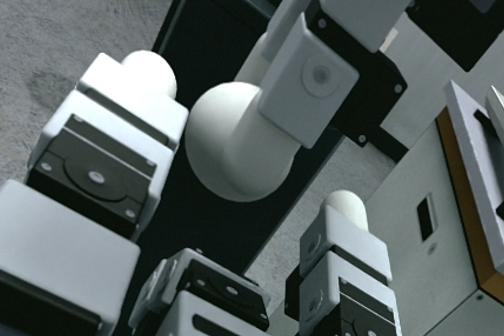

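>>> move(
  arm2={"joints":{"hand_index_abd":-0.45,"hand_ring_abd":0.46}},
  arm3={"joints":{"hand_index_abd":0.0,"hand_ring_abd":0.0}},
)

>>> move(
  arm2={"joints":{"hand_current_limit":0.7}},
  arm3={"target":[1.48,-0.115,1.20,0,1,0,0.02],"speed":0.12},
  cameras=["arm2_cam_wrist","arm4_cam_wrist"],
)

Scene clock: 545.40 s.
Joint torques (N m): arm1=[0.09 -24.23 17.2 -0.59 0.22 0.01] | arm2=[0.09 -19.72 9.94 1.8 0.2 0.1] | arm3=[-1.14 -19.08 10.8 0.43 0.11 0.13] | arm4=[0.21 -17.79 10.88 2.32 0.11 -0.38]
Motor temperatures (°C): arm1=[23 29 44 18 20 18] | arm2=[21 31 41 18 19 18] | arm3=[21 35 48 18 19 19] | arm4=[22 36 46 22 18 20]
Heat: arm1: hottest joint3_rad 44 °C; arm2: hottest joint3_rad 41 °C; arm3: hottest joint3_rad 48 °C; arm4: hottest joint3_rad 46 °C.
move: arm2 off_target; arm3 done
Joint velocities: within noise
arm1, arm4: as last shown
arm1.joint_positions: joint1_rad=-1.684 joint2_rad=+2.191 joint3_rad=+2.391 joint4_rad=-1.688 joint5_rad=+0.014 joint6_rad=+1.532 hand_index_mcp=+0.750 hand_index_abd=+0.059 hand_index_pip=+0.574 hand_index_dip=+0.695 hand_middle_mcp=+0.767 hand_middle_abd=-0.075 hand_middle_pip=+0.584 hand_middle_dip=+0.699 hand_ring_mcp=-0.464 hand_ring_abd=+0.000 hand_ring_pip=-0.736 hand_ring_dip=+0.703 hand_thumb_cmc=+0.715 hand_thumb_axl=+0.677 hand_thumb_mcp=-0.487 hand_thumb_ipl=+0.168 hand_current_limit=+0.700 hand_speed=-0.600
arm1.index_mcp_current_ma: 0
arm1.index_abd_current_ma: 467
arm1.middle_mcp_current_ma: 4
arm1.middle_pip_current_ma: 1
arm1.hand: x=-1.7109 y=-0.0276 z=+1.0500 quat_wxyz=(+0.005, +0.999, +0.008, +0.034) (m; scene frame)
arm1.hand_target: x=-1.7018 y=-0.0258 z=+1.0695 quat_wxyz=(+0.007, +0.998, +0.007, +0.057) (m; scene frame)
arm2.joint_positions: joint1_rad=+1.357 joint2_rad=+2.314 joint3_rad=+1.381 joint4_rad=+0.939 joint5_rad=-0.184 joint6_rad=+0.003 hand_index_mcp=+0.763 hand_index_abd=-0.171 hand_index_pip=+0.578 hand_index_dip=+0.696 hand_middle_mcp=+1.000 hand_middle_abd=+0.001 hand_middle_pip=+0.999 hand_middle_dip=+0.997 hand_ring_mcp=+0.765 hand_ring_abd=+0.152 hand_ring_pip=+0.579 hand_ring_dip=+0.697 hand_thumb_cmc=+0.722 hand_thumb_axl=+0.677 hand_thumb_mcp=+0.224 hand_thumb_ipl=+0.168 hand_current_limit=+0.400 hand_speed=-0.600
arm2.joint_status: hand_index_abd off_target (ended at -0.171, target -0.450); hand_ring_abd off_target (ended at +0.152, target +0.460)
arm2.hand_state: goal,blocked,goal,goal,goal,goal,goal,goal,goal,blocked,goal,goal,goal,goal,goal,goal
arm2.index_mcp_current_ma: 1
arm2.index_abd_current_ma: 385
arm2.index_pip_current_ma: 0
arm2.index_dip_current_ma: 0
arm2.middle_mcp_current_ma: 0
arm2.middle_abd_current_ma: 0
arm2.middle_pip_current_ma: 0
arm2.middle_dip_current_ma: 0
arm2.ring_mcp_current_ma: 2
arm2.ring_abd_current_ma: -385
arm2.ring_pip_current_ma: 0
arm2.ring_dip_current_ma: 0
arm2.thumb_cmc_current_ma: 1
arm2.thumb_axl_current_ma: 0
arm2.thumb_mcp_current_ma: 0
arm2.thumb_ipl_current_ma: 0
arm2.hand_goal_index_mcp: 0.754
arm2.hand_goal_index_abd: -0.450
arm2.hand_goal_index_pip: 0.576
arm2.hand_goal_index_dip: 0.696
arm2.hand_goal_middle_mcp: 1.000
arm2.hand_goal_middle_abd: 0.000
arm2.hand_goal_middle_pip: 1.000
arm2.hand_goal_middle_dip: 1.000
arm2.hand_goal_ring_mcp: 0.754
arm2.hand_goal_ring_abd: 0.460
arm2.hand_goal_ring_pip: 0.576
arm2.hand_goal_ring_dip: 0.696
arm2.hand_goal_thumb_cmc: 0.714
arm2.hand_goal_thumb_axl: 0.678
arm2.hand_goal_thumb_mcp: 0.226
arm2.hand_goal_thumb_ipl: 0.168
arm2.hand: x=-1.6039 y=+0.0773 z=+1.0217 quat_wxyz=(-0.499, -0.506, +0.498, +0.497) (m; scene frame)
arm2.hand_target: x=-1.6105 y=+0.0848 z=+1.0232 quat_wxyz=(-0.500, -0.500, +0.500, +0.500) (m; scene frame)
arm2.hand_status: not commanded
arm3.joint_positions: joint1_rad=-1.500 joint2_rad=+2.223 joint3_rad=+2.518 joint4_rad=-1.694 joint5_rad=+0.038 joint6_rad=+1.621 hand_index_mcp=+0.754 hand_index_abd=-0.002 hand_index_pip=+0.576 hand_index_dip=+0.696 hand_middle_mcp=+0.996 hand_middle_abd=+0.001 hand_middle_pip=+0.999 hand_middle_dip=+0.997 hand_ring_mcp=+0.755 hand_ring_abd=+0.004 hand_ring_pip=+0.578 hand_ring_dip=+0.699 hand_thumb_cmc=+0.716 hand_thumb_axl=+0.677 hand_thumb_mcp=+0.224 hand_thumb_ipl=+0.168 hand_current_limit=+0.700 hand_speed=-0.600
arm3.joint_status: all done
arm3.hand_state: goal,goal,goal,goal,goal,goal,goal,goal,goal,goal,goal,goal,goal,goal,goal,goal
arm3.index_mcp_current_ma: 0
arm3.index_abd_current_ma: -4
arm3.index_pip_current_ma: 1
arm3.index_dip_current_ma: 1
arm3.middle_mcp_current_ma: -8
arm3.middle_abd_current_ma: 1
arm3.middle_pip_current_ma: -2
arm3.middle_dip_current_ma: -5
arm3.ring_mcp_current_ma: 2
arm3.ring_abd_current_ma: 8
arm3.ring_pip_current_ma: 4
arm3.ring_dip_current_ma: 6
arm3.thumb_cmc_current_ma: 3
arm3.thumb_axl_current_ma: -1
arm3.thumb_mcp_current_ma: -6
arm3.thumb_ipl_current_ma: 0
arm3.hand_goal_index_mcp: 0.754
arm3.hand_goal_index_abd: 0.000
arm3.hand_goal_index_pip: 0.576
arm3.hand_goal_index_dip: 0.696
arm3.hand_goal_middle_mcp: 1.000
arm3.hand_goal_middle_abd: 0.000
arm3.hand_goal_middle_pip: 1.000
arm3.hand_goal_middle_dip: 1.000
arm3.hand_goal_ring_mcp: 0.754
arm3.hand_goal_ring_abd: 0.000
arm3.hand_goal_ring_pip: 0.576
arm3.hand_goal_ring_dip: 0.696
arm3.hand_goal_thumb_cmc: 0.714
arm3.hand_goal_thumb_axl: 0.678
arm3.hand_goal_thumb_mcp: 0.226
arm3.hand_goal_thumb_ipl: 0.168
arm3.hand: x=+1.4792 y=-0.1209 z=+1.0809 quat_wxyz=(+0.008, +0.996, +0.020, +0.084) (m; scene frame)
arm3.hand_target: x=+1.4824 y=-0.1153 z=+1.1023 quat_wxyz=(+0.006, +0.994, +0.018, +0.107) (m; scene frame)
arm3.hand_status: not commanded
arm4.joint_positions: joint1_rad=+1.742 joint2_rad=+2.231 joint3_rad=+1.329 joint4_rad=+0.856 joint5_rad=+0.192 joint6_rad=+0.011 hand_index_mcp=+0.766 hand_index_abd=-0.194 hand_index_pip=+0.580 hand_index_dip=+0.696 hand_middle_mcp=+1.000 hand_middle_abd=+0.000 hand_middle_pip=+0.999 hand_middle_dip=+0.997 hand_ring_mcp=+0.766 hand_ring_abd=+0.152 hand_ring_pip=+0.580 hand_ring_dip=+0.696 hand_thumb_cmc=+0.721 hand_thumb_axl=+0.677 hand_thumb_mcp=+0.224 hand_thumb_ipl=+0.168 hand_current_limit=+0.700 hand_speed=-0.600
arm4.index_mcp_current_ma: 16
arm4.index_pip_current_ma: 3
arm4.ring_mcp_current_ma: 17
arm4.ring_pip_current_ma: 3
arm4.hand: x=+1.6339 y=-0.0398 z=+1.0580 quat_wxyz=(-0.492, -0.512, +0.510, +0.486) (m; scene frame)
arm4.hand_target: x=+1.6209 y=-0.0376 z=+1.0774 quat_wxyz=(-0.500, -0.500, +0.500, +0.500) (m; scene frame)
pictures: none

Scene clock: 546.80 s.
Joint torques (N m): arm1=[0.09 -24.18 17.21 -0.64 0.23 0.01] | arm2=[-0.32 -19.72 9.94 1.76 0.19 0.1] | arm3=[-0.73 -18.61 10.07 0.88 0.15 -0.09] | arm4=[0.38 -17.73 10.89 2.32 0.11 -0.39]
Motor temperatures (°C): arm1=[23 29 44 18 20 18] | arm2=[21 31 41 18 19 18] | arm3=[21 35 48 18 19 19] | arm4=[22 36 46 22 18 20]
Heat: arm1: hottest joint3_rad 44 °C; arm2: hottest joint3_rad 41 °C; arm3: hottest joint3_rad 48 °C; arm4: hottest joint3_rad 46 °C.
move: arm2 done; arm3 off_target
Joint velocities: within noise
arm1, arm4: as last shown
arm1.index_abd_current_ma: 468
arm2.joint_positions: joint1_rad=+1.357 joint2_rad=+2.314 joint3_rad=+1.381 joint4_rad=+0.939 joint5_rad=-0.184 joint6_rad=+0.003 hand_index_mcp=+0.763 hand_index_abd=-0.171 hand_index_pip=+0.578 hand_index_dip=+0.696 hand_middle_mcp=+1.000 hand_middle_abd=+0.001 hand_middle_pip=+0.999 hand_middle_dip=+0.997 hand_ring_mcp=+0.765 hand_ring_abd=+0.153 hand_ring_pip=+0.579 hand_ring_dip=+0.697 hand_thumb_cmc=+0.722 hand_thumb_axl=+0.677 hand_thumb_mcp=+0.224 hand_thumb_ipl=+0.168 hand_current_limit=+0.700 hand_speed=-0.600
arm2.joint_status: all done
arm2.hand_state: goal,blocked,goal,goal,goal,goal,goal,goal,goal,blocked,goal,goal,goal,goal,goal,goal
arm2.index_mcp_current_ma: 1
arm2.index_abd_current_ma: 467
arm2.index_pip_current_ma: 0
arm2.index_dip_current_ma: 0
arm2.middle_mcp_current_ma: 0
arm2.middle_abd_current_ma: 0
arm2.middle_pip_current_ma: 0
arm2.middle_dip_current_ma: 0
arm2.ring_mcp_current_ma: 2
arm2.ring_abd_current_ma: -467
arm2.ring_pip_current_ma: 0
arm2.ring_dip_current_ma: 0
arm2.thumb_cmc_current_ma: 1
arm2.thumb_axl_current_ma: 0
arm2.thumb_mcp_current_ma: 0
arm2.thumb_ipl_current_ma: 0
arm2.hand_goal_index_mcp: 0.754
arm2.hand_goal_index_abd: -0.450
arm2.hand_goal_index_pip: 0.576
arm2.hand_goal_index_dip: 0.696
arm2.hand_goal_middle_mcp: 1.000
arm2.hand_goal_middle_abd: 0.000
arm2.hand_goal_middle_pip: 1.000
arm2.hand_goal_middle_dip: 1.000
arm2.hand_goal_ring_mcp: 0.754
arm2.hand_goal_ring_abd: 0.460
arm2.hand_goal_ring_pip: 0.576
arm2.hand_goal_ring_dip: 0.696
arm2.hand_goal_thumb_cmc: 0.714
arm2.hand_goal_thumb_axl: 0.678
arm2.hand_goal_thumb_mcp: 0.226
arm2.hand_goal_thumb_ipl: 0.168
arm2.hand: x=-1.6039 y=+0.0773 z=+1.0217 quat_wxyz=(-0.499, -0.506, +0.498, +0.497) (m; scene frame)
arm2.hand_target: x=-1.6105 y=+0.0848 z=+1.0232 quat_wxyz=(-0.500, -0.500, +0.500, +0.500) (m; scene frame)
arm2.hand_status: not commanded
arm3.joint_positions: joint1_rad=-1.494 joint2_rad=+2.149 joint3_rad=+2.625 joint4_rad=-1.694 joint5_rad=+0.070 joint6_rad=+1.600 hand_index_mcp=+0.754 hand_index_abd=-0.002 hand_index_pip=+0.576 hand_index_dip=+0.696 hand_middle_mcp=+0.996 hand_middle_abd=+0.001 hand_middle_pip=+0.999 hand_middle_dip=+0.997 hand_ring_mcp=+0.755 hand_ring_abd=+0.004 hand_ring_pip=+0.578 hand_ring_dip=+0.699 hand_thumb_cmc=+0.716 hand_thumb_axl=+0.677 hand_thumb_mcp=+0.224 hand_thumb_ipl=+0.168 hand_current_limit=+0.700 hand_speed=-0.600
arm3.joint_status: not commanded
arm3.hand_state: goal,goal,goal,goal,goal,goal,goal,goal,goal,goal,goal,goal,goal,goal,goal,goal
arm3.index_mcp_current_ma: 0
arm3.index_abd_current_ma: -2
arm3.index_pip_current_ma: 1
arm3.index_dip_current_ma: 1
arm3.middle_mcp_current_ma: -8
arm3.middle_abd_current_ma: 1
arm3.middle_pip_current_ma: -2
arm3.middle_dip_current_ma: -5
arm3.ring_mcp_current_ma: 2
arm3.ring_abd_current_ma: 8
arm3.ring_pip_current_ma: 4
arm3.ring_dip_current_ma: 6
arm3.thumb_cmc_current_ma: 3
arm3.thumb_axl_current_ma: -1
arm3.thumb_mcp_current_ma: -6
arm3.thumb_ipl_current_ma: 0
arm3.hand_goal_index_mcp: 0.754
arm3.hand_goal_index_abd: 0.000
arm3.hand_goal_index_pip: 0.576
arm3.hand_goal_index_dip: 0.696
arm3.hand_goal_middle_mcp: 1.000
arm3.hand_goal_middle_abd: 0.000
arm3.hand_goal_middle_pip: 1.000
arm3.hand_goal_middle_dip: 1.000
arm3.hand_goal_ring_mcp: 0.754
arm3.hand_goal_ring_abd: 0.000
arm3.hand_goal_ring_pip: 0.576
arm3.hand_goal_ring_dip: 0.696
arm3.hand_goal_thumb_cmc: 0.714
arm3.hand_goal_thumb_axl: 0.678
arm3.hand_goal_thumb_mcp: 0.226
arm3.hand_goal_thumb_ipl: 0.168
arm3.hand: x=+1.4789 y=-0.1238 z=+1.1757 quat_wxyz=(+0.018, +0.984, +0.028, +0.175) (m; scene frame)
arm3.hand_target: x=+1.4784 y=-0.1153 z=+1.1989 quat_wxyz=(+0.018, +0.979, +0.040, +0.197) (m; scene frame)
arm3.hand_status: off_target (0.026 m and 18.3 deg from the pose sent, 0.119 m and 7.8 deg at the start; a joint's target at an end of its range on 42 of 42 steps)
arm4.index_abd_current_ma: 468
pictures: arm2_cam_wrist, arm4_cam_wrist
camera_calibration:
arm2_cam_wrist: T_world_to_cam=[[0.0137836, 0.807368, 0.589887, -0.606361], [0.755413, 0.378102, -0.535154, 1.67194], [-0.655104, 0.452984, -0.604685, -0.345745], [0, 0, 0, 1]] pos_world=[-1.48115, 0.0140093, 1.04336]
arm4_cam_wrist: T_world_to_cam=[[-0.00592413, 0.792817, 0.609431, -0.572214], [0.750178, 0.406499, -0.521528, -0.708538], [-0.661209, 0.454092, -0.597162, 1.85688], [0, 0, 0, 1]] pos_world=[1.75592, -0.101513, 1.08806]

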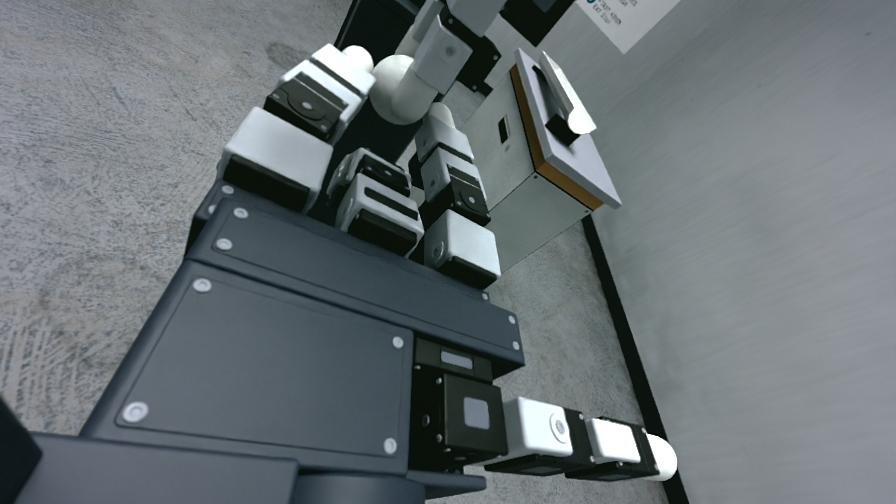

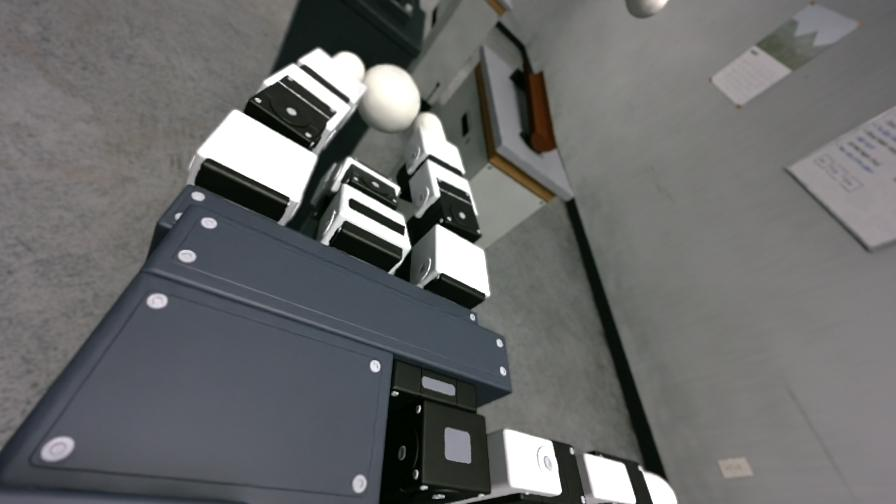

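>>> move(
  arm1={"joints":{"hand_index_abd":0.18,"hand_middle_abd":-0.15}},
)

>>> move(
  arm1={"target":[-1.71,-0.026,1.16,0,1,0,0.02],"speed":0.12},
  cameras=["arm2_cam_wrist"],
)

>>> move(
  arm1={"joints":{"joint1_rad":-1.60,"joint2_rad":1.463,"joint3_rad":1.501,"joint4_rad":-1.571,"joint5_rad":-0.109,"joint6_rad":1.533,"hand_current_limit":0.4},"min_time_s":4},
  arm2={"joints":{"joint1_rad":0,"joint2_rad":1.46,"joint3_rad":1.5,"joint4_rad":-1.5,"joint5_rad":0,"joint6_rad":0},"min_time_s":6},
  arm4={"joints":{"joint1_rad":0,"joint2_rad":1.46,"joint3_rad":1.5,"joint4_rad":-1.5,"joint5_rad":0,"joint6_rad":0},"min_time_s":6},
  arm3={"joints":{"joint1_rad":-1.5,"joint2_rad":1.75,"joint3_rad":1.9,"joint4_rad":-1.6,"joint5_rad":0,"joint6_rad":1.53,"hand_current_limit":0.4},"min_time_s":3},
  cameras=["arm2_cam_wrist","arm4_cam_wrist"],
)

Scene clock: 550.23 s.
Joint torques (N m): arm1=[0.09 -24.18 17.18 -0.58 0.19 0.02] | arm2=[-0.44 -19.72 9.91 1.91 0.19 0.1] | arm3=[-0.73 -18.61 10.07 0.9 0.15 -0.09] | arm4=[0.38 -17.73 10.89 2.35 0.11 -0.38]
Motor temperatures (°C): arm1=[23 29 44 18 20 18] | arm2=[21 31 40 18 19 18] | arm3=[21 35 48 18 19 19] | arm4=[22 36 46 22 18 20]
Heat: arm1: hottest joint3_rad 44 °C; arm2: hottest joint3_rad 40 °C; arm3: hottest joint3_rad 48 °C; arm4: hottest joint3_rad 46 °C.
move: arm1 done
Joint velocities: within noise
arm1.joint_positions: joint1_rad=-1.684 joint2_rad=+2.191 joint3_rad=+2.391 joint4_rad=-1.688 joint5_rad=+0.015 joint6_rad=+1.532 hand_index_mcp=+0.750 hand_index_abd=+0.176 hand_index_pip=+0.574 hand_index_dip=+0.695 hand_middle_mcp=+0.755 hand_middle_abd=-0.146 hand_middle_pip=+0.578 hand_middle_dip=+0.699 hand_ring_mcp=-0.464 hand_ring_abd=+0.000 hand_ring_pip=-0.736 hand_ring_dip=+0.703 hand_thumb_cmc=+0.715 hand_thumb_axl=+0.677 hand_thumb_mcp=-0.487 hand_thumb_ipl=+0.168 hand_current_limit=+0.700 hand_speed=-0.600
arm1.joint_status: all done
arm1.hand_state: goal,goal,goal,goal,goal,goal,goal,goal,goal,goal,goal,goal,goal,goal,overload,goal
arm1.index_mcp_current_ma: 0
arm1.index_abd_current_ma: 0
arm1.index_pip_current_ma: 0
arm1.index_dip_current_ma: 0
arm1.middle_mcp_current_ma: 0
arm1.middle_abd_current_ma: 0
arm1.middle_pip_current_ma: 0
arm1.middle_dip_current_ma: 0
arm1.ring_mcp_current_ma: 5
arm1.ring_abd_current_ma: 0
arm1.ring_pip_current_ma: 0
arm1.ring_dip_current_ma: 0
arm1.thumb_cmc_current_ma: 0
arm1.thumb_axl_current_ma: 0
arm1.thumb_mcp_current_ma: 0
arm1.thumb_ipl_current_ma: 0
arm1.hand_goal_index_mcp: 0.754
arm1.hand_goal_index_abd: 0.180
arm1.hand_goal_index_pip: 0.576
arm1.hand_goal_index_dip: 0.696
arm1.hand_goal_middle_mcp: 0.754
arm1.hand_goal_middle_abd: -0.150
arm1.hand_goal_middle_pip: 0.576
arm1.hand_goal_middle_dip: 0.696
arm1.hand_goal_ring_mcp: -0.480
arm1.hand_goal_ring_abd: 0.000
arm1.hand_goal_ring_pip: -0.740
arm1.hand_goal_ring_dip: 0.700
arm1.hand_goal_thumb_cmc: 0.714
arm1.hand_goal_thumb_axl: 0.678
arm1.hand_goal_thumb_mcp: 0.226
arm1.hand_goal_thumb_ipl: 0.168
arm1.hand: x=-1.7109 y=-0.0277 z=+1.0501 quat_wxyz=(+0.005, +0.999, +0.008, +0.034) (m; scene frame)
arm1.hand_target: x=-1.7018 y=-0.0258 z=+1.0695 quat_wxyz=(+0.007, +0.998, +0.007, +0.057) (m; scene frame)
arm1.hand_status: not commanded
arm2, arm3, arm4: as last shown
arm2.joint_positions: joint1_rad=+1.357 joint2_rad=+2.314 joint3_rad=+1.381 joint4_rad=+0.935 joint5_rad=-0.184 joint6_rad=+0.003 hand_index_mcp=+0.765 hand_index_abd=-0.171 hand_index_pip=+0.578 hand_index_dip=+0.696 hand_middle_mcp=+1.000 hand_middle_abd=+0.001 hand_middle_pip=+0.999 hand_middle_dip=+0.997 hand_ring_mcp=+0.766 hand_ring_abd=+0.154 hand_ring_pip=+0.579 hand_ring_dip=+0.697 hand_thumb_cmc=+0.722 hand_thumb_axl=+0.677 hand_thumb_mcp=+0.224 hand_thumb_ipl=+0.168 hand_current_limit=+0.700 hand_speed=-0.600
arm2.index_mcp_current_ma: 2
arm2.index_abd_current_ma: 468
arm2.ring_mcp_current_ma: 3
arm2.hand: x=-1.6041 y=+0.0774 z=+1.0208 quat_wxyz=(-0.498, -0.506, +0.499, +0.496) (m; scene frame)
arm3.joint_positions: joint1_rad=-1.494 joint2_rad=+2.149 joint3_rad=+2.625 joint4_rad=-1.694 joint5_rad=+0.070 joint6_rad=+1.599 hand_index_mcp=+0.754 hand_index_abd=-0.002 hand_index_pip=+0.576 hand_index_dip=+0.696 hand_middle_mcp=+0.996 hand_middle_abd=+0.001 hand_middle_pip=+0.999 hand_middle_dip=+0.997 hand_ring_mcp=+0.755 hand_ring_abd=+0.004 hand_ring_pip=+0.578 hand_ring_dip=+0.699 hand_thumb_cmc=+0.716 hand_thumb_axl=+0.677 hand_thumb_mcp=+0.224 hand_thumb_ipl=+0.168 hand_current_limit=+0.700 hand_speed=-0.600
arm3.hand_target: x=+1.4784 y=-0.1153 z=+1.1989 quat_wxyz=(+0.018, +0.980, +0.040, +0.197) (m; scene frame)
pictures: none

Scene clock: 551.60 s.
Joint torques (N m): arm1=[0.32 -25 16.08 -0.23 0.23 -0.2] | arm2=[-0.44 -19.72 9.91 1.94 0.2 0.1] | arm3=[-0.73 -18.61 10.07 0.9 0.15 -0.09] | arm4=[0.38 -17.67 10.91 2.32 0.1 -0.38]
Motor temperatures (°C): arm1=[23 29 44 18 20 18] | arm2=[21 31 40 18 19 18] | arm3=[21 35 48 18 19 19] | arm4=[22 36 46 22 18 20]
Heat: arm1: hottest joint3_rad 44 °C; arm2: hottest joint3_rad 40 °C; arm3: hottest joint3_rad 48 °C; arm4: hottest joint3_rad 46 °C.
move: arm1 off_target
Joint velocities: within noise
arm1.joint_positions: joint1_rad=-1.680 joint2_rad=+2.100 joint3_rad=+2.439 joint4_rad=-1.688 joint5_rad=+0.039 joint6_rad=+1.524 hand_index_mcp=+0.750 hand_index_abd=+0.177 hand_index_pip=+0.574 hand_index_dip=+0.695 hand_middle_mcp=+0.755 hand_middle_abd=-0.146 hand_middle_pip=+0.578 hand_middle_dip=+0.699 hand_ring_mcp=-0.465 hand_ring_abd=+0.000 hand_ring_pip=-0.737 hand_ring_dip=+0.703 hand_thumb_cmc=+0.715 hand_thumb_axl=+0.677 hand_thumb_mcp=-0.487 hand_thumb_ipl=+0.168 hand_current_limit=+0.700 hand_speed=-0.600
arm1.joint_status: not commanded
arm1.hand_state: goal,goal,goal,goal,goal,goal,goal,goal,goal,goal,goal,goal,goal,goal,overload,goal
arm1.index_mcp_current_ma: 0
arm1.index_abd_current_ma: 0
arm1.index_pip_current_ma: 0
arm1.index_dip_current_ma: 0
arm1.middle_mcp_current_ma: 0
arm1.middle_abd_current_ma: 0
arm1.middle_pip_current_ma: 0
arm1.middle_dip_current_ma: 0
arm1.ring_mcp_current_ma: 5
arm1.ring_abd_current_ma: 0
arm1.ring_pip_current_ma: 0
arm1.ring_dip_current_ma: 0
arm1.thumb_cmc_current_ma: 0
arm1.thumb_axl_current_ma: 0
arm1.thumb_mcp_current_ma: 0
arm1.thumb_ipl_current_ma: 0
arm1.hand_goal_index_mcp: 0.754
arm1.hand_goal_index_abd: 0.180
arm1.hand_goal_index_pip: 0.576
arm1.hand_goal_index_dip: 0.696
arm1.hand_goal_middle_mcp: 0.754
arm1.hand_goal_middle_abd: -0.150
arm1.hand_goal_middle_pip: 0.576
arm1.hand_goal_middle_dip: 0.696
arm1.hand_goal_ring_mcp: -0.480
arm1.hand_goal_ring_abd: 0.000
arm1.hand_goal_ring_pip: -0.740
arm1.hand_goal_ring_dip: 0.700
arm1.hand_goal_thumb_cmc: 0.714
arm1.hand_goal_thumb_axl: 0.678
arm1.hand_goal_thumb_mcp: 0.226
arm1.hand_goal_thumb_ipl: 0.168
arm1.hand: x=-1.7148 y=-0.0297 z=+1.1302 quat_wxyz=(+0.019, +0.994, +0.012, +0.103) (m; scene frame)
arm1.hand_target: x=-1.7118 y=-0.0259 z=+1.1590 quat_wxyz=(+0.022, +0.991, +0.021, +0.130) (m; scene frame)
arm1.hand_status: off_target (0.030 m and 9.9 deg from the pose sent, 0.110 m and 1.9 deg at the start; a joint's target at an end of its range on 40 of 41 steps)
arm2, arm3, arm4: as last shown
pictures: arm2_cam_wrist
camera_calibration:
arm2_cam_wrist: T_world_to_cam=[[0.0117753, 0.807689, 0.589491, -0.608686], [0.757223, 0.377818, -0.532792, 1.67224], [-0.65305, 0.45265, -0.607152, -0.340625], [0, 0, 0, 1]] pos_world=[-1.48154, 0.0140083, 1.04296]

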